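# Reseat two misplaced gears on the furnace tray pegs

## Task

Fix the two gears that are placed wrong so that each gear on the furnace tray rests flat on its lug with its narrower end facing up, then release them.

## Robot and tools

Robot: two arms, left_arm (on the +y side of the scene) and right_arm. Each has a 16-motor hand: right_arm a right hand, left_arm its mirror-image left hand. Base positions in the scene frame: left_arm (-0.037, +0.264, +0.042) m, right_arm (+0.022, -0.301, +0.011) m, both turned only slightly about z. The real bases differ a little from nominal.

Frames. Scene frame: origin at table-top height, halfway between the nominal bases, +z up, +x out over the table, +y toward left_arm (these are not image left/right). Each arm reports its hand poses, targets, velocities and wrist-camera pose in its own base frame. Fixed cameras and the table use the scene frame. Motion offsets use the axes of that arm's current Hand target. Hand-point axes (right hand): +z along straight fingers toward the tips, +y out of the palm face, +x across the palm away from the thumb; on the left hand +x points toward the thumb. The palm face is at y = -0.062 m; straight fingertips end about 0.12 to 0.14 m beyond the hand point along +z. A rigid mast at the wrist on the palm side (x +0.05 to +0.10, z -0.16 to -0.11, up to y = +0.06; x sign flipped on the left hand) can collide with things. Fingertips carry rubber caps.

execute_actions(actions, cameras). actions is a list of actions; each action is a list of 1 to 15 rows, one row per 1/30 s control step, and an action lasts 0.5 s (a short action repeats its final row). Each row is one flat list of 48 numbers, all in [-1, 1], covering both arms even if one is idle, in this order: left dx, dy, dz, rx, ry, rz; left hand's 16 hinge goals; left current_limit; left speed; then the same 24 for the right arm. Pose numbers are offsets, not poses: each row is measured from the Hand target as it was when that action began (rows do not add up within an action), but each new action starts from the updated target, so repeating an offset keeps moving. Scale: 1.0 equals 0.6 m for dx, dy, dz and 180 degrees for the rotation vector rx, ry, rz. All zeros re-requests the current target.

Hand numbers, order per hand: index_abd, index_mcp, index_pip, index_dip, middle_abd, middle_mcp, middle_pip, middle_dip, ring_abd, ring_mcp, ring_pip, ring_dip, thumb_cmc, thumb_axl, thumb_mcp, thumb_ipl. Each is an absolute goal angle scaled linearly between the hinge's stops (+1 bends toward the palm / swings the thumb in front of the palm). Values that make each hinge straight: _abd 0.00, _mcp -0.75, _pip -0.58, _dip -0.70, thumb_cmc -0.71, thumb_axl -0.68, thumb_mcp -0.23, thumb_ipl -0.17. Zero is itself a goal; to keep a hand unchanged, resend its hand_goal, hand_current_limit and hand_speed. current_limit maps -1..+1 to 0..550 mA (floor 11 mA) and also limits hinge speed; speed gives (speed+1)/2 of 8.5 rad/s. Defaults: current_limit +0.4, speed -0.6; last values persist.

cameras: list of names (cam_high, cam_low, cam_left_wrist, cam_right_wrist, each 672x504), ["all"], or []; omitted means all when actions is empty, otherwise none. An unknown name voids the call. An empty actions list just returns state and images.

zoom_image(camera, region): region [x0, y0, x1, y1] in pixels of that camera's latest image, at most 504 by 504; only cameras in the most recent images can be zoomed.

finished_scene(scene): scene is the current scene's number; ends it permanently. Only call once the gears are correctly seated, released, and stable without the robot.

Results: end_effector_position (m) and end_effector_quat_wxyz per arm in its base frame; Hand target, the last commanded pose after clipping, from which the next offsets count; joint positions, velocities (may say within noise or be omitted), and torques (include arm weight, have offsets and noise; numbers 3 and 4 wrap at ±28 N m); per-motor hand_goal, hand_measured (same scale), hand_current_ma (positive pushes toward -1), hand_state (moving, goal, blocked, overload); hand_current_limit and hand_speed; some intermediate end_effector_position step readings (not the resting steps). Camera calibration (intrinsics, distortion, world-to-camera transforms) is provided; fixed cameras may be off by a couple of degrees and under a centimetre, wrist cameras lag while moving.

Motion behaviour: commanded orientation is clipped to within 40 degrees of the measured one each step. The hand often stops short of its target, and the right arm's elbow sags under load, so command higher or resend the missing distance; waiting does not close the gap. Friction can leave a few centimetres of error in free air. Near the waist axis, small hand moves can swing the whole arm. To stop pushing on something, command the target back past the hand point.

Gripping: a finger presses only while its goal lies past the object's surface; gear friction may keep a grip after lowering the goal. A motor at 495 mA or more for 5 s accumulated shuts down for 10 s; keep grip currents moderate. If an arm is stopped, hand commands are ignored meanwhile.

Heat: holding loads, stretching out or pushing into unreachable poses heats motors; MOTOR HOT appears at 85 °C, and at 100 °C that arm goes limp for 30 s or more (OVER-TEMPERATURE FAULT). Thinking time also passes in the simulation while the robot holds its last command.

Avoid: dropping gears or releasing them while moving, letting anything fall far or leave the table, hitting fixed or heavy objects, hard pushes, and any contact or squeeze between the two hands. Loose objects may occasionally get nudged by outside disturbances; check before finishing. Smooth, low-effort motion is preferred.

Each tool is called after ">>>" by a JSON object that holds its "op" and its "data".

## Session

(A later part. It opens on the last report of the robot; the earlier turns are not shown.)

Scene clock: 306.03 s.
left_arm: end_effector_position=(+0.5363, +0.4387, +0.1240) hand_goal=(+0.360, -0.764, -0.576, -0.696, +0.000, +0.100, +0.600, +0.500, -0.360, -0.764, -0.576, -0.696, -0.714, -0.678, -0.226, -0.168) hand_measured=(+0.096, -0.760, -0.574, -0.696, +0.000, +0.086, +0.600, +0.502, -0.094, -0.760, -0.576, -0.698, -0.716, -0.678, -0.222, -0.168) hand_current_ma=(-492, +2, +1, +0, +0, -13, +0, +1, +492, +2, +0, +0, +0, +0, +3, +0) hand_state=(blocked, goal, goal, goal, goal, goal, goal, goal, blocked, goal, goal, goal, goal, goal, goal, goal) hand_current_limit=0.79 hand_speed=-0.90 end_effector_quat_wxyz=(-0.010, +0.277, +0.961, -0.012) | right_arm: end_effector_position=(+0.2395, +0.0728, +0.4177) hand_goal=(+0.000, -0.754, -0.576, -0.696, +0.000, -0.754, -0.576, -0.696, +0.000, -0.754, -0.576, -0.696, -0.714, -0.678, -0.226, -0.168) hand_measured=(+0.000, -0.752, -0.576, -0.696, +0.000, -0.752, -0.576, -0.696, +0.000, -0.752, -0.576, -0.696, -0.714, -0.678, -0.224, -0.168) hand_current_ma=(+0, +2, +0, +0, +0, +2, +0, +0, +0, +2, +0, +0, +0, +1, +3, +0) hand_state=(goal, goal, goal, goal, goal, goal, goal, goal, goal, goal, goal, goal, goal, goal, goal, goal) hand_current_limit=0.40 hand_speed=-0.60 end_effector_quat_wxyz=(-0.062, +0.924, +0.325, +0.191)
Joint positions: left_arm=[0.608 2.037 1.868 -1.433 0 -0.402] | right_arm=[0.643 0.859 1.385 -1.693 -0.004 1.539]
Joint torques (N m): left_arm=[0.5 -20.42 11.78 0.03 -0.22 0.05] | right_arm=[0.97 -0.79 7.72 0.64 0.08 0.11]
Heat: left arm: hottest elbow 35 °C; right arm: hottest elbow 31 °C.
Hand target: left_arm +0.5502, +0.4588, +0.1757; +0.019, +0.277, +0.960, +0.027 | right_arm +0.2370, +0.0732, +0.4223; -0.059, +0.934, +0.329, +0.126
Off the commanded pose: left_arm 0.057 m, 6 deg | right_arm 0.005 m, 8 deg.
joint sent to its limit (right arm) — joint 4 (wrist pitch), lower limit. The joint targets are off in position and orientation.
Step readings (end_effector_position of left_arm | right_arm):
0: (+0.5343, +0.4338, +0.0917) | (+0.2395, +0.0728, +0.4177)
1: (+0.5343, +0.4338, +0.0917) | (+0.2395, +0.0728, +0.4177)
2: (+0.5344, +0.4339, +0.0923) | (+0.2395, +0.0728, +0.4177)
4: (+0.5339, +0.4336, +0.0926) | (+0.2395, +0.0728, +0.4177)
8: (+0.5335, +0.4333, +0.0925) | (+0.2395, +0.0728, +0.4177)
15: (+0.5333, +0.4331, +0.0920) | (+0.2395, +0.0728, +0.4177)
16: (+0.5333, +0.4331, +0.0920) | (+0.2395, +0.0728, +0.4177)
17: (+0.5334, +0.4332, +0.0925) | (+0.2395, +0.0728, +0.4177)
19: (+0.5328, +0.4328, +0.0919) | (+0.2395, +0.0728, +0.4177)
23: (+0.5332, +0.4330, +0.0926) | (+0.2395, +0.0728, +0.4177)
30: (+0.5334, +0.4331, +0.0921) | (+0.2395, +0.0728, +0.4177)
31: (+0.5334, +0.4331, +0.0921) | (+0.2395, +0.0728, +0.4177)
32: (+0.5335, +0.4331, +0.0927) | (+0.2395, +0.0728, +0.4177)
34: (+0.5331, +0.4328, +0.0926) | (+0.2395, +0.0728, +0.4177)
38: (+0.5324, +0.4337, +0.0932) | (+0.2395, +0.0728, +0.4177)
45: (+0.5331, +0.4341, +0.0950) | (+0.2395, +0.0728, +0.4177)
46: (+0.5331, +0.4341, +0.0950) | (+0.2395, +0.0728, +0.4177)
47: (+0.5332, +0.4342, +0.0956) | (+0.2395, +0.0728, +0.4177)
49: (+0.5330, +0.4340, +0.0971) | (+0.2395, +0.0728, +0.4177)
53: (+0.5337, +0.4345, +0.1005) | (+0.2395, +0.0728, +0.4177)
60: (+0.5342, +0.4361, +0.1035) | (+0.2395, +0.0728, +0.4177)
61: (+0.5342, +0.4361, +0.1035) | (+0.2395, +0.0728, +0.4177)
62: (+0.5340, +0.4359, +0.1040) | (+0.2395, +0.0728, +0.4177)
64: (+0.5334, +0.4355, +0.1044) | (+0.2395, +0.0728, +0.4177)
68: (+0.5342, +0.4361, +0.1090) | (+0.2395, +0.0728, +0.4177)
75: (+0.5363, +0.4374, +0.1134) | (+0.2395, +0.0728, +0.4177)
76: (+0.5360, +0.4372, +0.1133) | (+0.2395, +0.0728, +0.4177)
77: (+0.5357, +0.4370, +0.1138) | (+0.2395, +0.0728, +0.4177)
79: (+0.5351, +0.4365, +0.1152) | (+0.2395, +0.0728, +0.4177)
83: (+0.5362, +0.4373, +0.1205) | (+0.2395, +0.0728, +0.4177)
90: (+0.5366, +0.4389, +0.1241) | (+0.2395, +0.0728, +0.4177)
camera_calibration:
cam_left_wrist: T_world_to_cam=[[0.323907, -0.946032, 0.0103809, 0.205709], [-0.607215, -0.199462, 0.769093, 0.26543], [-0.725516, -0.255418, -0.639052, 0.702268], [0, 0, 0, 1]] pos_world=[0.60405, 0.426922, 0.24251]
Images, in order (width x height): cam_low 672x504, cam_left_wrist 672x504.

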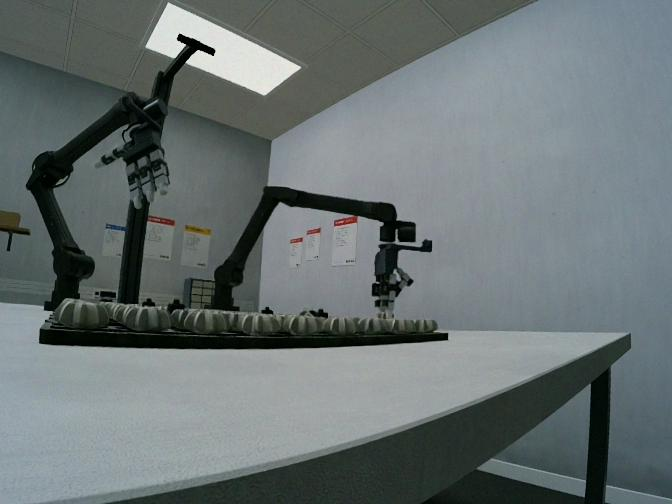

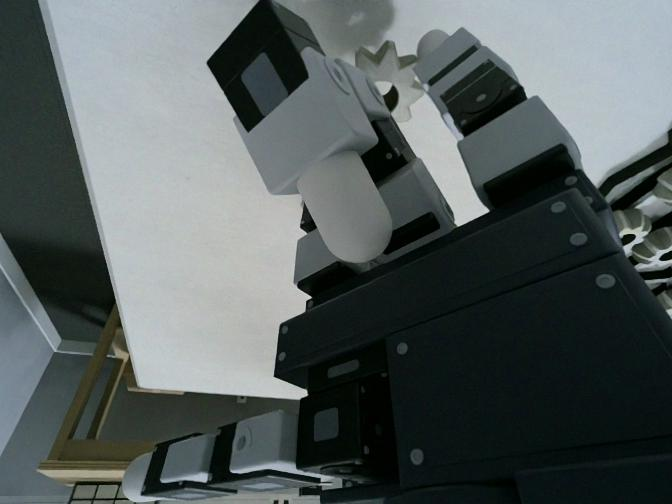

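>>> {"op": "execute_actions", "data": {"actions": [[[0,0.003,-0.02,0,0,0,0.36,-0.764,-0.576,-0.696,0,0.1,0.6,0.5,-0.36,-0.764,-0.576,-0.696,-0.714,-0.678,-0.226,-0.168,0.79,-0.9,0,0,0,0,0,0,0,-0.754,-0.576,-0.696,0,-0.754,-0.576,-0.696,0,-0.754,-0.576,-0.696,-0.714,-0.678,-0.226,-0.168,0.4,-0.6]],[[0,0.003,-0.02,0,0,0,0.36,-0.764,-0.576,-0.696,0,0.1,0.6,0.5,-0.36,-0.764,-0.576,-0.696,-0.714,-0.678,-0.226,-0.168,0.79,-0.9,0,0,0,0,0,0,0,-0.754,-0.576,-0.696,0,-0.754,-0.576,-0.696,0,-0.754,-0.576,-0.696,-0.714,-0.678,-0.226,-0.168,0.4,-0.6]],[[0,-0.04,-0.0224,-0.0667,0,0,0.36,-0.764,-0.576,-0.696,0,0.1,0.6,0.5,-0.36,-0.764,-0.576,-0.696,-0.714,-0.678,-0.226,-0.168,0.79,-0.9,0,0,0,0,0,0,0,-0.754,-0.576,-0.696,0,-0.754,-0.576,-0.696,0,-0.754,-0.576,-0.696,-0.714,-0.678,-0.226,-0.168,0.4,-0.6]],[[0,-0.04,-0.0224,-0.0667,0,0,0.36,-0.764,-0.576,-0.696,0,0.1,0.6,0.5,-0.36,-0.764,-0.576,-0.696,-0.714,-0.678,-0.226,-0.168,0.79,-0.9,0,0,0,0,0,0,0,-0.754,-0.576,-0.696,0,-0.754,-0.576,-0.696,0,-0.754,-0.576,-0.696,-0.714,-0.678,-0.226,-0.168,0.4,-0.6]],[[0,-0.04,-0.0224,-0.0667,0,0,0.36,-0.764,-0.576,-0.696,0,0.1,0.6,0.5,-0.36,-0.764,-0.576,-0.696,-0.714,-0.678,-0.226,-0.168,0.79,-0.9,0,0,0,0,0,0,0,-0.754,-0.576,-0.696,0,-0.754,-0.576,-0.696,0,-0.754,-0.576,-0.696,-0.714,-0.678,-0.226,-0.168,0.4,-0.6]]], "cameras": ["cam_left_wrist", "cam_high"]}}

>>> {"op": "zoom_image", "data": {"camera": "cam_left_wrist", "region": [320, 0, 480, 120]}}

Scene clock: 309.73 s.
left_arm: end_effector_position=(+0.4963, +0.3874, +0.1674) hand_goal=(+0.360, -0.764, -0.576, -0.696, +0.000, +0.100, +0.600, +0.500, -0.360, -0.764, -0.576, -0.696, -0.714, -0.678, -0.226, -0.168) hand_measured=(+0.096, -0.784, -0.584, -0.698, +0.000, +0.086, +0.600, +0.502, -0.096, -0.782, -0.586, -0.700, -0.716, -0.678, -0.222, -0.168) hand_current_ma=(-492, -23, -6, -1, +0, -13, +0, +1, +492, -19, -6, -2, -1, +0, +3, +0) hand_state=(blocked, blocked, goal, goal, goal, goal, goal, goal, blocked, goal, goal, goal, goal, goal, goal, goal) hand_current_limit=0.79 hand_speed=-0.90 end_effector_quat_wxyz=(+0.071, +0.265, +0.921, +0.277) | right_arm: end_effector_position=(+0.2395, +0.0728, +0.4177) hand_goal=(+0.000, -0.754, -0.576, -0.696, +0.000, -0.754, -0.576, -0.696, +0.000, -0.754, -0.576, -0.696, -0.714, -0.678, -0.226, -0.168) hand_measured=(+0.000, -0.752, -0.576, -0.696, +0.000, -0.752, -0.576, -0.696, +0.000, -0.752, -0.576, -0.696, -0.714, -0.678, -0.224, -0.168) hand_current_ma=(+0, +2, +0, +0, +0, +2, +0, +0, +0, +2, +0, +0, +0, +1, +3, +0) hand_state=(goal, goal, goal, goal, goal, goal, goal, goal, goal, goal, goal, goal, goal, goal, goal, goal) hand_current_limit=0.40 hand_speed=-0.60 end_effector_quat_wxyz=(-0.062, +0.924, +0.325, +0.191)
Joint positions: left_arm=[0.499 1.631 1.158 -0.586 -0.286 -0.436] | right_arm=[0.643 0.859 1.385 -1.693 -0.004 1.539]
Joint torques (N m): left_arm=[-0.5 -16.73 8.31 2.65 -0.9 0.1] | right_arm=[0.97 -0.79 7.71 0.61 0.08 0.12]
Heat: left arm: hottest elbow 35 °C; right arm: hottest elbow 31 °C.
Hand target: left_arm +0.5084, +0.3942, +0.2191; +0.104, +0.258, +0.905, +0.322 | right_arm +0.2370, +0.0732, +0.4223; -0.059, +0.934, +0.329, +0.126
Off the commanded pose: left_arm 0.054 m, 7 deg | right_arm 0.005 m, 8 deg.
joint sent to its limit (right arm) — joint 4 (wrist pitch), lower limit. The joint targets are off in position and orientation.
Step readings (end_effector_position of left_arm | right_arm):
0: (+0.5363, +0.4387, +0.1240) | (+0.2395, +0.0728, +0.4177)
1: (+0.5367, +0.4390, +0.1247) | (+0.2395, +0.0728, +0.4177)
2: (+0.5365, +0.4388, +0.1252) | (+0.2395, +0.0728, +0.4177)
4: (+0.5359, +0.4383, +0.1267) | (+0.2395, +0.0728, +0.4177)
8: (+0.5373, +0.4392, +0.1326) | (+0.2395, +0.0728, +0.4177)
15: (+0.5386, +0.4402, +0.1364) | (+0.2395, +0.0728, +0.4177)
16: (+0.5387, +0.4402, +0.1370) | (+0.2395, +0.0728, +0.4177)
17: (+0.5378, +0.4409, +0.1375) | (+0.2395, +0.0728, +0.4177)
19: (+0.5370, +0.4404, +0.1379) | (+0.2395, +0.0728, +0.4177)
23: (+0.5379, +0.4410, +0.1438) | (+0.2395, +0.0728, +0.4177)
30: (+0.5401, +0.4423, +0.1489) | (+0.2395, +0.0728, +0.4177)
31: (+0.5399, +0.4426, +0.1490) | (+0.2395, +0.0728, +0.4177)
32: (+0.5396, +0.4436, +0.1491) | (+0.2395, +0.0728, +0.4177)
34: (+0.5382, +0.4462, +0.1498) | (+0.2395, +0.0728, +0.4177)
38: (+0.5235, +0.4410, +0.1521) | (+0.2395, +0.0728, +0.4177)
45: (+0.5240, +0.4389, +0.1689) | (+0.2395, +0.0728, +0.4177)
46: (+0.5250, +0.4387, +0.1698) | (+0.2395, +0.0728, +0.4177)
47: (+0.5247, +0.4395, +0.1707) | (+0.2395, +0.0728, +0.4177)
49: (+0.5190, +0.4363, +0.1693) | (+0.2395, +0.0728, +0.4177)
53: (+0.5051, +0.4189, +0.1647) | (+0.2395, +0.0728, +0.4177)
60: (+0.5143, +0.4062, +0.1671) | (+0.2395, +0.0728, +0.4177)
61: (+0.5153, +0.4063, +0.1670) | (+0.2395, +0.0728, +0.4177)
62: (+0.5144, +0.4069, +0.1683) | (+0.2395, +0.0728, +0.4177)
64: (+0.5084, +0.4054, +0.1711) | (+0.2395, +0.0728, +0.4177)
68: (+0.4905, +0.3957, +0.1683) | (+0.2395, +0.0728, +0.4177)
75: (+0.4922, +0.3903, +0.1665) | (+0.2395, +0.0728, +0.4177)
camera_calibration:
cam_left_wrist: T_world_to_cam=[[0.377078, -0.855393, -0.355128, 0.16932], [-0.793543, -0.496106, 0.352375, 0.474632], [-0.4776, 0.148937, -0.865862, 0.44608], [0, 0, 0, 1]] pos_world=[0.525842, 0.313865, 0.279125]
Images, in order (width x height): cam_high 672x504, cam_left_wrist 672x504.

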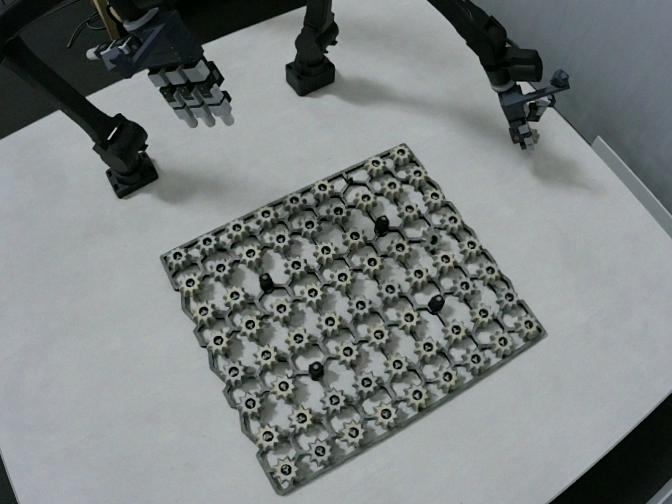

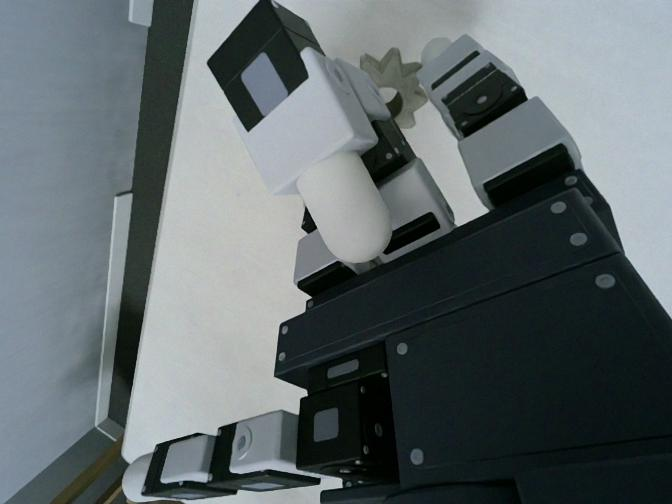

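Scaled by 3.150 from the camera's 672x504 image, which has a finer 960x720 frame.

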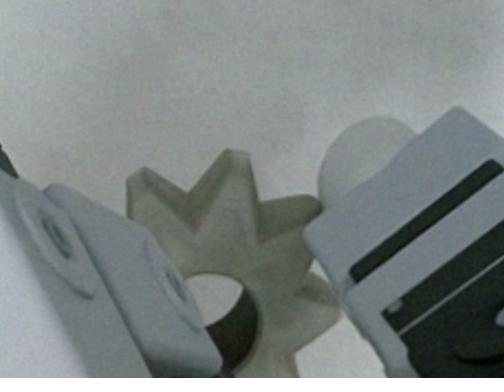

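>>> {"op": "execute_actions", "data": {"actions": [[[0,0,0,0,0,0,0.36,-0.66,-0.576,-0.696,0,0.1,0.6,0.5,-0.36,-0.66,-0.576,-0.696,-0.714,-0.678,-0.226,-0.168,0.79,-0.9,0,0,0,0,0,0,0,-0.754,-0.576,-0.696,0,-0.754,-0.576,-0.696,0,-0.754,-0.576,-0.696,-0.714,-0.678,-0.226,-0.168,0.4,-0.6]],[[0,0,0,0,0,0,0.36,-0.54,-0.576,-0.696,0,0.1,0.6,0.5,-0.36,-0.54,-0.576,-0.696,-0.714,-0.678,-0.226,-0.168,0.79,-0.9,0,0,0,0,0,0,0,-0.754,-0.576,-0.696,0,-0.754,-0.576,-0.696,0,-0.754,-0.576,-0.696,-0.714,-0.678,-0.226,-0.168,0.4,-0.6]],[[0,0,0,0,0,0,0.36,-0.42,-0.576,-0.696,0,0.1,0.6,0.5,-0.36,-0.42,-0.576,-0.696,-0.714,-0.678,-0.226,-0.168,0.79,-0.9,0,0,0,0,0,0,0,-0.754,-0.576,-0.696,0,-0.754,-0.576,-0.696,0,-0.754,-0.576,-0.696,-0.714,-0.678,-0.226,-0.168,0.4,-0.6]],[[0,0,0,0,0,0,0.36,-0.3,-0.576,-0.696,0,0.1,0.6,0.5,-0.36,-0.3,-0.576,-0.696,-0.714,-0.678,-0.226,-0.168,0.79,-0.9,0,0,0,0,0,0,0,-0.754,-0.576,-0.696,0,-0.754,-0.576,-0.696,0,-0.754,-0.576,-0.696,-0.714,-0.678,-0.226,-0.168,0.4,-0.6]],[[0,0,0,0,0,0,0.36,-0.18,-0.576,-0.696,0,0.1,0.6,0.5,-0.36,-0.18,-0.576,-0.696,-0.714,-0.678,-0.226,-0.168,0.79,-0.9,0,0,0,0,0,0,0,-0.754,-0.576,-0.696,0,-0.754,-0.576,-0.696,0,-0.754,-0.576,-0.696,-0.714,-0.678,-0.226,-0.168,0.4,-0.6]]], "cameras": ["cam_left_wrist", "cam_high", "cam_low"]}}

>>> {"op": "zoom_image", "data": {"camera": "cam_high", "region": [460, 60, 620, 180]}}

Scene clock: 312.93 s.
left_arm: end_effector_position=(+0.4964, +0.3873, +0.1671) hand_goal=(+0.360, -0.180, -0.576, -0.696, +0.000, +0.100, +0.600, +0.500, -0.360, -0.180, -0.576, -0.696, -0.714, -0.678, -0.226, -0.168) hand_measured=(+0.096, -0.258, -0.592, -0.702, +0.000, +0.086, +0.600, +0.502, -0.096, -0.254, -0.596, -0.706, -0.716, -0.678, -0.222, -0.168) hand_current_ma=(-492, -188, -15, -3, +0, -13, +0, +1, +492, -168, -19, -6, -1, +0, +3, +0) hand_state=(blocked, blocked, goal, goal, goal, goal, goal, goal, blocked, blocked, goal, goal, goal, goal, goal, goal) hand_current_limit=0.79 hand_speed=-0.90 end_effector_quat_wxyz=(+0.071, +0.266, +0.921, +0.277) | right_arm: end_effector_position=(+0.2395, +0.0728, +0.4177) hand_goal=(+0.000, -0.754, -0.576, -0.696, +0.000, -0.754, -0.576, -0.696, +0.000, -0.754, -0.576, -0.696, -0.714, -0.678, -0.226, -0.168) hand_measured=(+0.000, -0.752, -0.576, -0.696, +0.000, -0.752, -0.576, -0.696, +0.000, -0.752, -0.576, -0.696, -0.714, -0.678, -0.224, -0.168) hand_current_ma=(+0, +2, +0, +0, +0, +2, +0, +0, +0, +2, +0, +0, +0, +1, +3, +0) hand_state=(goal, goal, goal, goal, goal, goal, goal, goal, goal, goal, goal, goal, goal, goal, goal, goal) hand_current_limit=0.40 hand_speed=-0.60 end_effector_quat_wxyz=(-0.062, +0.924, +0.325, +0.191)
Joint positions: left_arm=[0.499 1.631 1.156 -0.583 -0.286 -0.434] | right_arm=[0.643 0.859 1.385 -1.693 -0.004 1.539]
Joint torques (N m): left_arm=[-0.97 -16.91 8.39 2.74 -0.91 0.09] | right_arm=[0.97 -0.97 7.73 0.61 0.09 0.11]
Heat: left arm: hottest elbow 35 °C; right arm: hottest elbow 31 °C.
Hand target: left_arm +0.5084, +0.3942, +0.2191; +0.104, +0.258, +0.905, +0.322 | right_arm +0.2370, +0.0732, +0.4223; -0.059, +0.934, +0.329, +0.126
Off the commanded pose: left_arm 0.054 m, 7 deg | right_arm 0.005 m, 8 deg.
joint sent to its limit (right arm) — joint 4 (wrist pitch), lower limit. The joint targets are off in position and orientation.
Step readings (end_effector_position of left_arm | right_arm):
0: (+0.4963, +0.3874, +0.1674) | (+0.2395, +0.0728, +0.4177)
1: (+0.4963, +0.3874, +0.1674) | (+0.2395, +0.0728, +0.4177)
2: (+0.4963, +0.3874, +0.1674) | (+0.2395, +0.0728, +0.4177)
4: (+0.4963, +0.3874, +0.1674) | (+0.2395, +0.0728, +0.4177)
8: (+0.4969, +0.3866, +0.1674) | (+0.2395, +0.0728, +0.4177)
15: (+0.4968, +0.3876, +0.1679) | (+0.2395, +0.0728, +0.4177)
16: (+0.4968, +0.3876, +0.1679) | (+0.2395, +0.0728, +0.4177)
17: (+0.4968, +0.3876, +0.1679) | (+0.2395, +0.0728, +0.4177)
19: (+0.4968, +0.3876, +0.1679) | (+0.2395, +0.0728, +0.4177)
23: (+0.4968, +0.3876, +0.1679) | (+0.2395, +0.0728, +0.4177)
30: (+0.4973, +0.3878, +0.1687) | (+0.2395, +0.0728, +0.4177)
31: (+0.4968, +0.3876, +0.1679) | (+0.2395, +0.0728, +0.4177)
32: (+0.4968, +0.3876, +0.1679) | (+0.2395, +0.0728, +0.4177)
34: (+0.4968, +0.3876, +0.1679) | (+0.2395, +0.0728, +0.4177)
38: (+0.4968, +0.3876, +0.1679) | (+0.2395, +0.0728, +0.4177)
45: (+0.4968, +0.3876, +0.1679) | (+0.2395, +0.0728, +0.4177)
46: (+0.4968, +0.3876, +0.1679) | (+0.2395, +0.0728, +0.4177)
47: (+0.4968, +0.3876, +0.1679) | (+0.2395, +0.0728, +0.4177)
49: (+0.4968, +0.3876, +0.1679) | (+0.2395, +0.0728, +0.4177)
53: (+0.4968, +0.3876, +0.1679) | (+0.2395, +0.0728, +0.4177)
60: (+0.4968, +0.3876, +0.1679) | (+0.2395, +0.0728, +0.4177)
61: (+0.4968, +0.3876, +0.1679) | (+0.2395, +0.0728, +0.4177)
62: (+0.4968, +0.3876, +0.1679) | (+0.2395, +0.0728, +0.4177)
64: (+0.4968, +0.3876, +0.1679) | (+0.2395, +0.0728, +0.4177)
68: (+0.4964, +0.3873, +0.1671) | (+0.2395, +0.0728, +0.4177)
75: (+0.4964, +0.3873, +0.1671) | (+0.2395, +0.0728, +0.4177)
camera_calibration:
cam_left_wrist: T_world_to_cam=[[0.376181, -0.855438, -0.35597, 0.169803], [-0.794391, -0.495517, 0.351292, 0.475126], [-0.476897, 0.15063, -0.865956, 0.444928], [0, 0, 0, 1]] pos_world=[0.525744, 0.31367, 0.278825]
Images, in order (width x height): cam_high 672x504, cam_low 672x504, cam_left_wrist 672x504.

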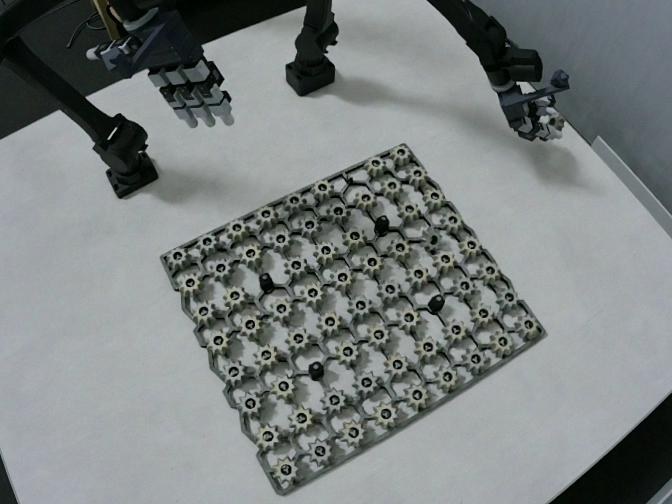

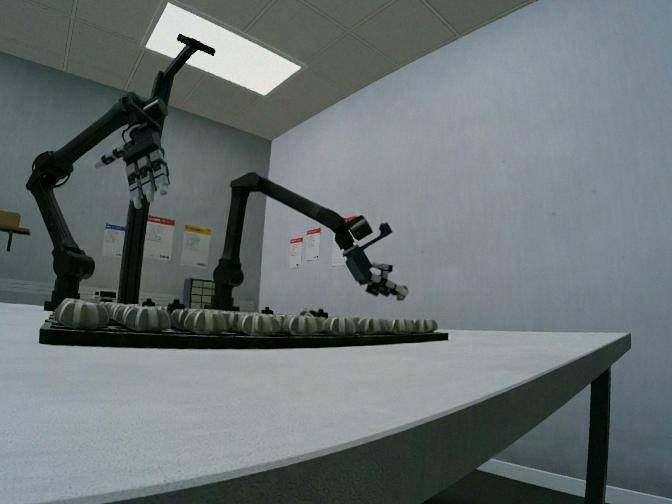

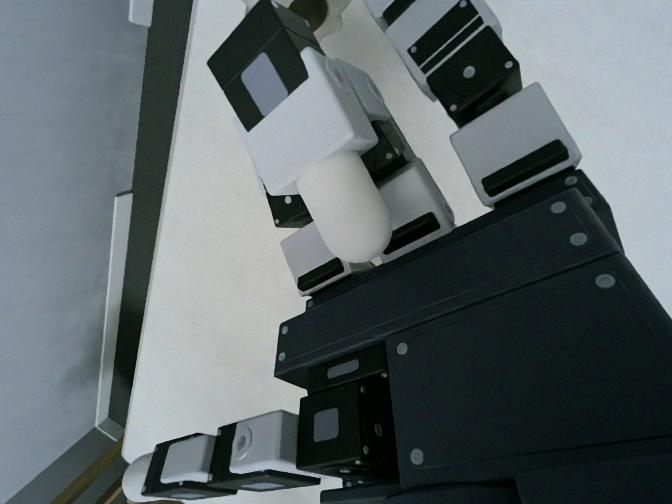

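Scaled by 3.150 from the camera's 672x504 image, which has a finer 960x720 frame.

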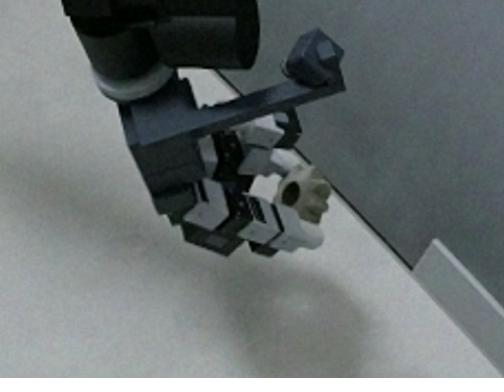

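>>> {"op": "execute_actions", "data": {"actions": [[[0,0,0,0,0,0,0.36,-0.07,-0.576,-0.696,0,0.1,0.6,0.5,-0.36,-0.07,-0.576,-0.696,-0.714,-0.678,-0.226,-0.168,0.79,-0.9,0,0,0,0,0,0,0,-0.754,-0.576,-0.696,0,-0.754,-0.576,-0.696,0,-0.754,-0.576,-0.696,-0.714,-0.678,-0.226,-0.168,0.4,-0.6]],[[0,0,0,0,0,0,0.36,-0.07,-0.576,-0.6,0,0.1,0.6,0.5,-0.36,-0.07,-0.576,-0.6,-0.714,-0.678,-0.226,-0.168,0.79,-0.93,0,0,0,0,0,0,0,-0.754,-0.576,-0.696,0,-0.754,-0.576,-0.696,0,-0.754,-0.576,-0.696,-0.714,-0.678,-0.226,-0.168,0.4,-0.6]],[[0,0,0,0,0,0,0.36,-0.07,-0.576,-0.5,0,0.1,0.6,0.5,-0.36,-0.07,-0.576,-0.5,-0.714,-0.678,-0.226,-0.168,0.79,-0.93,0,0,0,0,0,0,0,-0.754,-0.576,-0.696,0,-0.754,-0.576,-0.696,0,-0.754,-0.576,-0.696,-0.714,-0.678,-0.226,-0.168,0.4,-0.6]]], "cameras": ["cam_left_wrist", "cam_high", "cam_low"]}}

>>> {"op": "zoom_image", "data": {"camera": "cam_high", "region": [480, 60, 600, 150]}}

>>> {"op": "zoom_image", "data": {"camera": "cam_low", "region": [330, 220, 450, 310]}}

Scene clock: 315.40 s.
left_arm: end_effector_position=(+0.4964, +0.3873, +0.1671) hand_goal=(+0.360, -0.070, -0.576, -0.500, +0.000, +0.100, +0.600, +0.500, -0.360, -0.070, -0.576, -0.500, -0.714, -0.678, -0.226, -0.168) hand_measured=(+0.096, -0.152, -0.596, -0.522, +0.000, +0.086, +0.600, +0.502, -0.096, -0.144, -0.596, -0.524, -0.716, -0.678, -0.222, -0.168) hand_current_ma=(-492, -203, -20, -22, +0, -13, +0, +1, +492, -169, -20, -27, -1, +0, +3, +0) hand_state=(blocked, blocked, goal, blocked, goal, goal, goal, goal, blocked, blocked, blocked, blocked, goal, goal, goal, goal) hand_current_limit=0.79 hand_speed=-0.93 end_effector_quat_wxyz=(+0.071, +0.266, +0.921, +0.277) | right_arm: end_effector_position=(+0.2395, +0.0728, +0.4177) hand_goal=(+0.000, -0.754, -0.576, -0.696, +0.000, -0.754, -0.576, -0.696, +0.000, -0.754, -0.576, -0.696, -0.714, -0.678, -0.226, -0.168) hand_measured=(+0.000, -0.752, -0.576, -0.696, +0.000, -0.752, -0.576, -0.696, +0.000, -0.752, -0.576, -0.696, -0.714, -0.678, -0.224, -0.168) hand_current_ma=(+0, +2, +0, +0, +0, +2, +0, +0, +0, +2, +0, +0, +0, +1, +3, +0) hand_state=(goal, goal, goal, goal, goal, goal, goal, goal, goal, goal, goal, goal, goal, goal, goal, goal) hand_current_limit=0.40 hand_speed=-0.60 end_effector_quat_wxyz=(-0.062, +0.924, +0.325, +0.191)
Joint positions: left_arm=[0.499 1.631 1.156 -0.583 -0.286 -0.434] | right_arm=[0.643 0.859 1.385 -1.693 -0.004 1.539]
Joint torques (N m): left_arm=[-0.67 -16.62 8.38 2.67 -0.93 0.1] | right_arm=[1.03 -0.97 7.73 0.61 0.09 0.11]
Heat: left arm: hottest elbow 35 °C; right arm: hottest elbow 31 °C.
Hand target: left_arm +0.5084, +0.3942, +0.2191; +0.104, +0.258, +0.905, +0.322 | right_arm +0.2370, +0.0732, +0.4223; -0.059, +0.934, +0.329, +0.126
Off the commanded pose: left_arm 0.054 m, 7 deg | right_arm 0.005 m, 8 deg.
joint sent to its limit (right arm) — joint 4 (wrist pitch), lower limit. The joint targets are off in position and orientation.
Step readings (end_effector_position of left_arm | right_arm):
0: (+0.4964, +0.3873, +0.1671) | (+0.2395, +0.0728, +0.4177)
1: (+0.4964, +0.3873, +0.1671) | (+0.2395, +0.0728, +0.4177)
2: (+0.4964, +0.3873, +0.1671) | (+0.2395, +0.0728, +0.4177)
4: (+0.4964, +0.3873, +0.1671) | (+0.2395, +0.0728, +0.4177)
8: (+0.4964, +0.3873, +0.1671) | (+0.2395, +0.0728, +0.4177)
15: (+0.4964, +0.3873, +0.1671) | (+0.2395, +0.0728, +0.4177)
16: (+0.4964, +0.3873, +0.1671) | (+0.2395, +0.0728, +0.4177)
17: (+0.4964, +0.3873, +0.1671) | (+0.2395, +0.0728, +0.4177)
19: (+0.4964, +0.3873, +0.1671) | (+0.2395, +0.0728, +0.4177)
23: (+0.4964, +0.3873, +0.1671) | (+0.2395, +0.0728, +0.4177)
30: (+0.4964, +0.3873, +0.1671) | (+0.2395, +0.0728, +0.4177)
31: (+0.4964, +0.3873, +0.1671) | (+0.2395, +0.0728, +0.4177)
32: (+0.4964, +0.3873, +0.1671) | (+0.2395, +0.0728, +0.4177)
34: (+0.4964, +0.3873, +0.1671) | (+0.2395, +0.0728, +0.4177)
38: (+0.4964, +0.3873, +0.1671) | (+0.2395, +0.0728, +0.4177)
45: (+0.4964, +0.3873, +0.1671) | (+0.2395, +0.0728, +0.4177)
camera_calibration:
cam_left_wrist: T_world_to_cam=[[0.376181, -0.855438, -0.35597, 0.169803], [-0.794391, -0.495517, 0.351292, 0.475126], [-0.476897, 0.15063, -0.865956, 0.444928], [0, 0, 0, 1]] pos_world=[0.525744, 0.31367, 0.278825]
Images, in order (width x height): cam_high 672x504, cam_low 672x504, cam_left_wrist 672x504.

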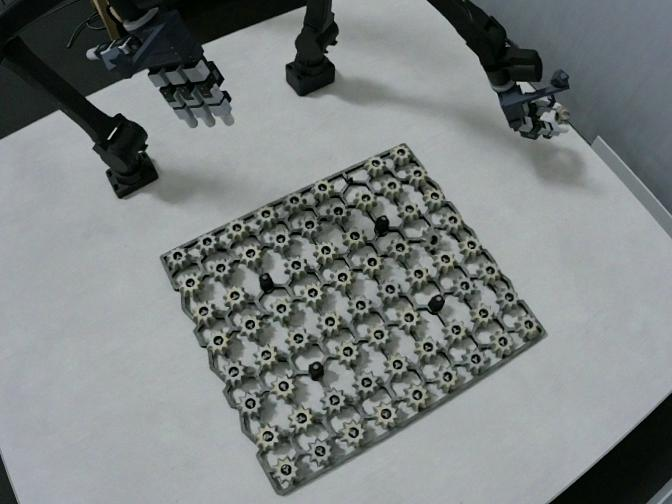

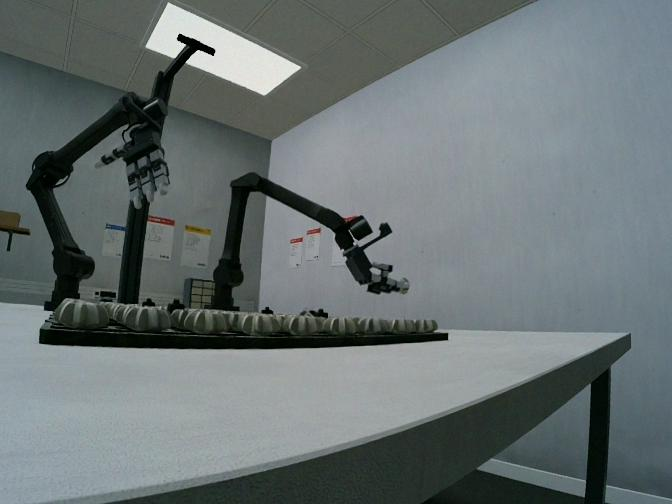

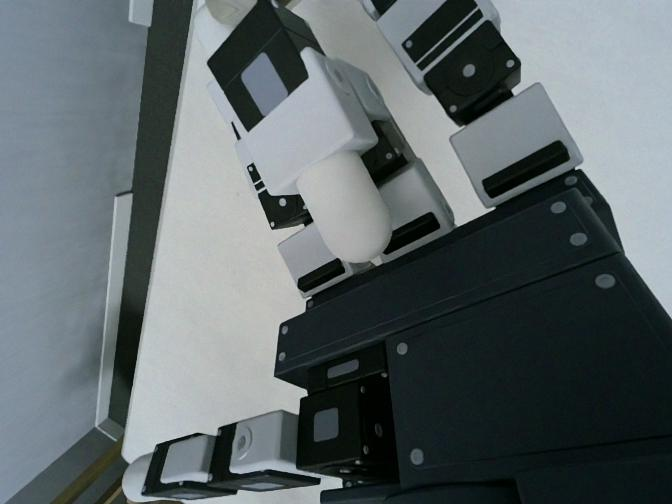

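Scaled by 4.200 from the camera's 672x504 image, which has a finer 960x720 frame.

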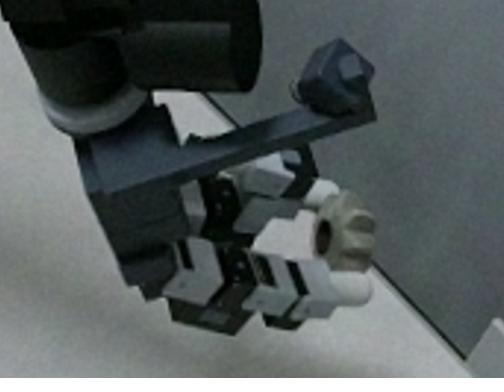

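Scaled by 4.200 from the camera's 672x504 image, which has a finer 960x720 frame.

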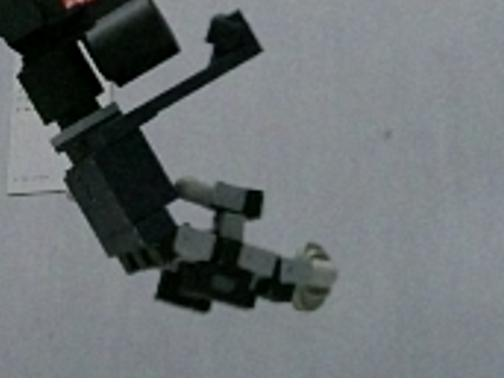

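>>> {"op": "execute_actions", "data": {"actions": [[[0,0,0,0,0,0,0.36,-0.07,-0.576,-0.4,0,0.1,0.6,0.5,-0.36,-0.07,-0.576,-0.4,-0.714,-0.678,-0.226,-0.168,0.79,-0.93,0,0,0,0,0,0,0,-0.754,-0.576,-0.696,0,-0.754,-0.576,-0.696,0,-0.754,-0.576,-0.696,-0.714,-0.678,-0.226,-0.168,0.4,-0.6]],[[0,0,0,0,0,0,0.36,-0.07,-0.576,-0.3,0,0.1,0.6,0.5,-0.36,-0.07,-0.576,-0.3,-0.714,-0.678,-0.226,-0.168,0.79,-0.93,0,0,0,0,0,0,0,-0.754,-0.576,-0.696,0,-0.754,-0.576,-0.696,0,-0.754,-0.576,-0.696,-0.714,-0.678,-0.226,-0.168,0.4,-0.6]],[[0,0,0,0,0,0,0.36,-0.07,-0.576,-0.2,0,0.1,0.6,0.5,-0.36,-0.07,-0.576,-0.2,-0.714,-0.678,-0.226,-0.168,0.79,-0.93,0,0,0,0,0,0,0,-0.754,-0.576,-0.696,0,-0.754,-0.576,-0.696,0,-0.754,-0.576,-0.696,-0.714,-0.678,-0.226,-0.168,0.4,-0.6]]], "cameras": ["cam_left_wrist", "cam_high", "cam_low"]}}

>>> {"op": "zoom_image", "data": {"camera": "cam_high", "region": [480, 60, 600, 150]}}

>>> {"op": "zoom_image", "data": {"camera": "cam_low", "region": [330, 220, 450, 310]}}

Scene clock: 317.53 s.
left_arm: end_effector_position=(+0.4964, +0.3873, +0.1671) hand_goal=(+0.360, -0.070, -0.576, -0.200, +0.000, +0.100, +0.600, +0.500, -0.360, -0.070, -0.576, -0.200, -0.714, -0.678, -0.226, -0.168) hand_measured=(+0.096, -0.152, -0.596, -0.220, +0.000, +0.086, +0.600, +0.502, -0.110, -0.136, -0.596, -0.218, -0.716, -0.678, -0.222, -0.168) hand_current_ma=(-492, -203, -21, -20, +0, -13, +0, +1, +492, -141, -20, -16, -1, +0, +3, +0) hand_state=(blocked, blocked, blocked, goal, goal, goal, goal, goal, blocked, blocked, blocked, goal, goal, goal, goal, goal) hand_current_limit=0.79 hand_speed=-0.93 end_effector_quat_wxyz=(+0.071, +0.266, +0.921, +0.277) | right_arm: end_effector_position=(+0.2395, +0.0728, +0.4177) hand_goal=(+0.000, -0.754, -0.576, -0.696, +0.000, -0.754, -0.576, -0.696, +0.000, -0.754, -0.576, -0.696, -0.714, -0.678, -0.226, -0.168) hand_measured=(+0.000, -0.752, -0.576, -0.696, +0.000, -0.752, -0.576, -0.696, +0.000, -0.752, -0.576, -0.696, -0.714, -0.678, -0.224, -0.168) hand_current_ma=(+0, +2, +0, +0, +0, +2, +0, +0, +0, +2, +0, +0, +0, +1, +3, +0) hand_state=(goal, goal, goal, goal, goal, goal, goal, goal, goal, goal, goal, goal, goal, goal, goal, goal) hand_current_limit=0.40 hand_speed=-0.60 end_effector_quat_wxyz=(-0.062, +0.924, +0.325, +0.191)
Joint positions: left_arm=[0.499 1.631 1.156 -0.583 -0.286 -0.434] | right_arm=[0.643 0.859 1.385 -1.693 -0.004 1.539]
Joint velocities: left_arm=[within noise] | right_arm=[-0.005 -0.015 0.012 -0.046 -0.066 -0.037]
Joint torques (N m): left_arm=[-0.79 -16.73 8.46 2.66 -0.92 0.09] | right_arm=[1.03 -0.97 7.75 0.58 0.09 0.11]
Heat: left arm: hottest elbow 35 °C; right arm: hottest elbow 31 °C.
Hand target: left_arm +0.5084, +0.3942, +0.2191; +0.104, +0.258, +0.905, +0.322 | right_arm +0.2370, +0.0732, +0.4223; -0.059, +0.934, +0.329, +0.126
Off the commanded pose: left_arm 0.054 m, 7 deg | right_arm 0.005 m, 8 deg.
joint sent to its limit (right arm) — joint 4 (wrist pitch), lower limit. The joint targets are off in position and orientation.
Step readings (end_effector_position of left_arm | right_arm):
0: (+0.4964, +0.3873, +0.1671) | (+0.2395, +0.0728, +0.4177)
1: (+0.4964, +0.3873, +0.1671) | (+0.2395, +0.0728, +0.4177)
2: (+0.4964, +0.3873, +0.1671) | (+0.2395, +0.0728, +0.4177)
4: (+0.4964, +0.3873, +0.1671) | (+0.2395, +0.0728, +0.4177)
8: (+0.4964, +0.3873, +0.1671) | (+0.2395, +0.0728, +0.4177)
15: (+0.4964, +0.3873, +0.1671) | (+0.2395, +0.0728, +0.4177)
16: (+0.4964, +0.3873, +0.1671) | (+0.2395, +0.0728, +0.4177)
17: (+0.4964, +0.3873, +0.1671) | (+0.2395, +0.0728, +0.4177)
19: (+0.4964, +0.3873, +0.1671) | (+0.2395, +0.0728, +0.4177)
23: (+0.4964, +0.3873, +0.1671) | (+0.2395, +0.0728, +0.4177)
30: (+0.4964, +0.3873, +0.1671) | (+0.2395, +0.0728, +0.4177)
31: (+0.4964, +0.3873, +0.1671) | (+0.2395, +0.0728, +0.4177)
32: (+0.4964, +0.3873, +0.1671) | (+0.2395, +0.0728, +0.4177)
34: (+0.4964, +0.3873, +0.1671) | (+0.2395, +0.0728, +0.4177)
38: (+0.4964, +0.3873, +0.1671) | (+0.2395, +0.0728, +0.4177)
45: (+0.4964, +0.3873, +0.1671) | (+0.2395, +0.0728, +0.4177)
camera_calibration:
cam_left_wrist: T_world_to_cam=[[0.376181, -0.855438, -0.35597, 0.169803], [-0.794391, -0.495517, 0.351292, 0.475126], [-0.476897, 0.15063, -0.865956, 0.444928], [0, 0, 0, 1]] pos_world=[0.525744, 0.31367, 0.278825]
Images, in order (width x height): cam_high 672x504, cam_low 672x504, cam_left_wrist 672x504.

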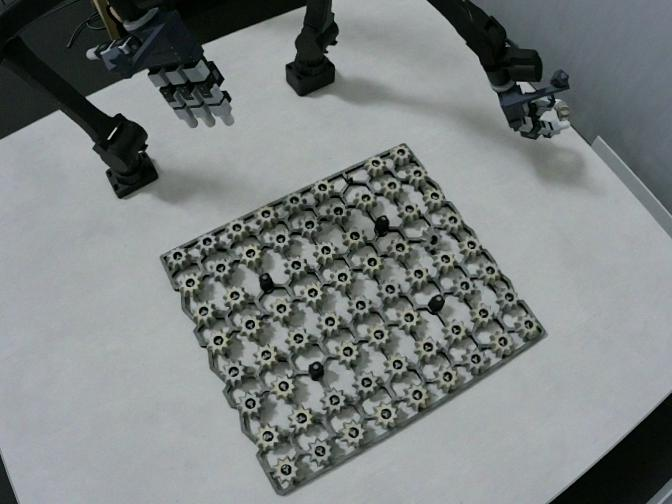

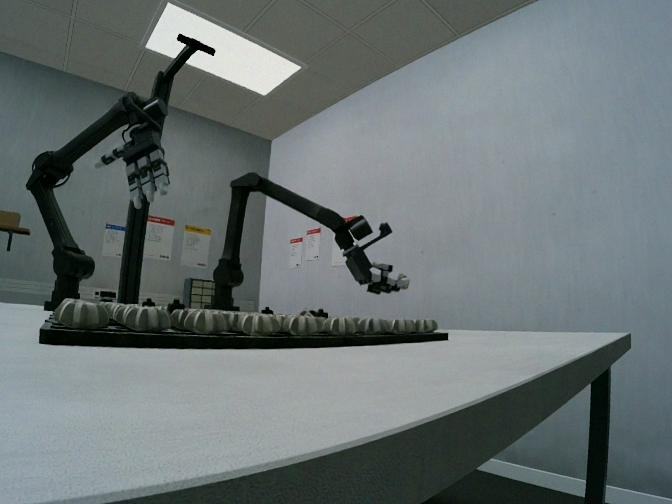

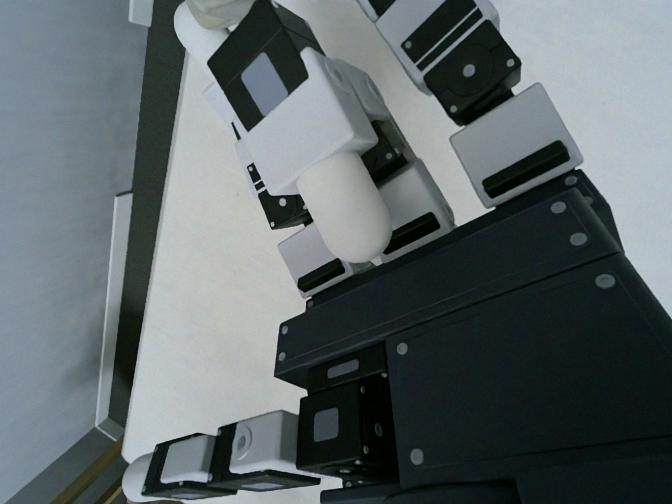

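Scaled by 4.200 from the camera's 672x504 image, which has a finer 960x720 frame.

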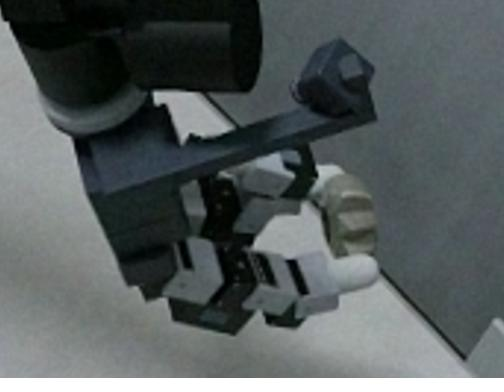

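Scaled by 4.200 from the camera's 672x504 image, which has a finer 960x720 frame.

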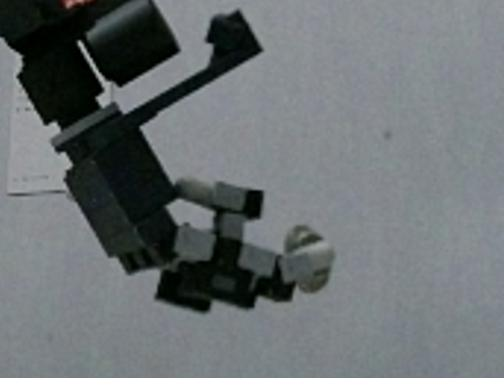

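>>> {"op": "execute_actions", "data": {"actions": [[[0,0,0,0,0,0,0.36,-0.07,-0.576,-0.12,0,0.1,0.6,0.5,-0.36,-0.07,-0.576,-0.12,-0.714,-0.678,-0.226,-0.168,0.79,-0.93,0,0,0,0,0,0,0,-0.754,-0.576,-0.696,0,-0.754,-0.576,-0.696,0,-0.754,-0.576,-0.696,-0.714,-0.678,-0.226,-0.168,0.4,-0.6]]], "cameras": ["cam_high", "cam_low"]}}

>>> {"op": "zoom_image", "data": {"camera": "cam_high", "region": [480, 60, 600, 150]}}

>>> {"op": "zoom_image", "data": {"camera": "cam_low", "region": [330, 220, 450, 310]}}

Scene clock: 318.57 s.
left_arm: end_effector_position=(+0.4964, +0.3873, +0.1671) hand_goal=(+0.360, -0.070, -0.576, -0.120, +0.000, +0.100, +0.600, +0.500, -0.360, -0.070, -0.576, -0.120, -0.714, -0.678, -0.226, -0.168) hand_measured=(+0.096, -0.152, -0.596, -0.138, +0.000, +0.086, +0.600, +0.502, -0.116, -0.134, -0.596, -0.134, -0.716, -0.678, -0.222, -0.168) hand_current_ma=(-492, -203, -21, -18, +0, -13, +0, +1, +492, -134, -20, -13, -1, +0, +3, +0) hand_state=(blocked, blocked, blocked, goal, goal, goal, goal, goal, blocked, blocked, blocked, goal, goal, goal, goal, goal) hand_current_limit=0.79 hand_speed=-0.93 end_effector_quat_wxyz=(+0.071, +0.266, +0.921, +0.277) | right_arm: end_effector_position=(+0.2395, +0.0728, +0.4177) hand_goal=(+0.000, -0.754, -0.576, -0.696, +0.000, -0.754, -0.576, -0.696, +0.000, -0.754, -0.576, -0.696, -0.714, -0.678, -0.226, -0.168) hand_measured=(+0.000, -0.752, -0.576, -0.696, +0.000, -0.752, -0.576, -0.696, +0.000, -0.752, -0.576, -0.696, -0.714, -0.678, -0.224, -0.168) hand_current_ma=(+0, +2, +0, +0, +0, +2, +0, +0, +0, +2, +0, +0, +0, +1, +3, +0) hand_state=(goal, goal, goal, goal, goal, goal, goal, goal, goal, goal, goal, goal, goal, goal, goal, goal) hand_current_limit=0.40 hand_speed=-0.60 end_effector_quat_wxyz=(-0.062, +0.924, +0.325, +0.191)
Joint positions: left_arm=[0.499 1.631 1.156 -0.583 -0.286 -0.434] | right_arm=[0.643 0.859 1.385 -1.693 -0.004 1.539]
Joint torques (N m): left_arm=[-0.85 -16.85 8.42 2.77 -0.91 0.09] | right_arm=[0.79 -0.85 7.72 0.58 0.09 0.11]
Heat: left arm: hottest elbow 35 °C; right arm: hottest elbow 31 °C.
Hand target: left_arm +0.5084, +0.3942, +0.2191; +0.104, +0.258, +0.905, +0.322 | right_arm +0.2370, +0.0732, +0.4223; -0.059, +0.934, +0.329, +0.126
Off the commanded pose: left_arm 0.054 m, 7 deg | right_arm 0.005 m, 8 deg.
joint sent to its limit (right arm) — joint 4 (wrist pitch), lower limit. The joint targets are off in position and orientation.
Step readings (end_effector_position of left_arm | right_arm):
0: (+0.4964, +0.3873, +0.1671) | (+0.2395, +0.0728, +0.4177)
1: (+0.4964, +0.3873, +0.1671) | (+0.2395, +0.0728, +0.4177)
2: (+0.4964, +0.3873, +0.1671) | (+0.2395, +0.0728, +0.4177)
4: (+0.4964, +0.3873, +0.1671) | (+0.2395, +0.0728, +0.4177)
8: (+0.4964, +0.3873, +0.1671) | (+0.2395, +0.0728, +0.4177)
15: (+0.4964, +0.3873, +0.1671) | (+0.2395, +0.0728, +0.4177)
Images, in order (width x height): cam_high 672x504, cam_low 672x504.

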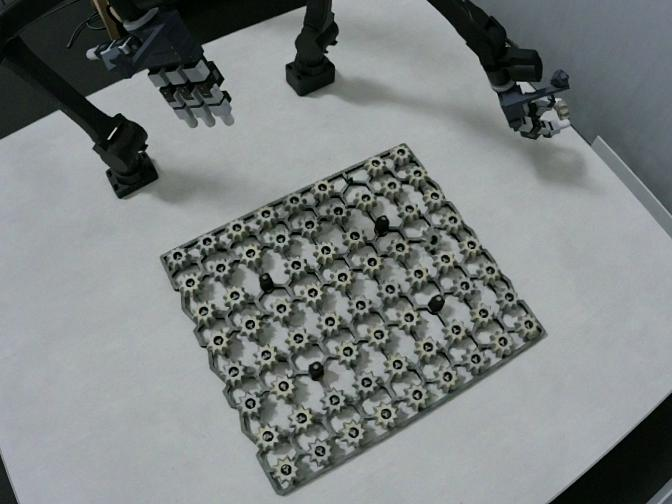

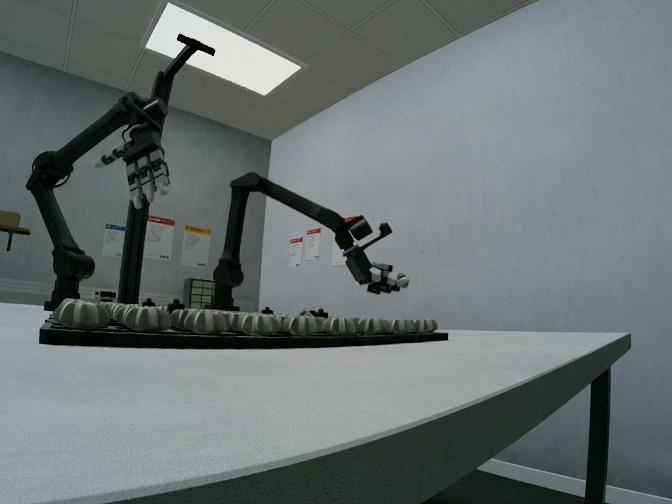

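Scaled by 4.200 from the camera's 672x504 image, which has a finer 960x720 frame.

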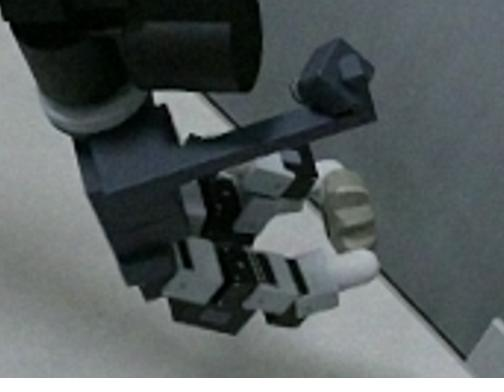

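Scaled by 4.200 from the camera's 672x504 image, which has a finer 960x720 frame.

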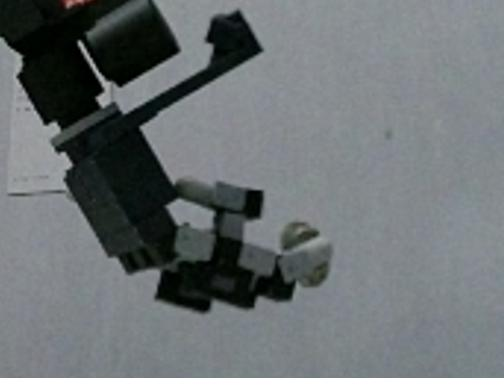

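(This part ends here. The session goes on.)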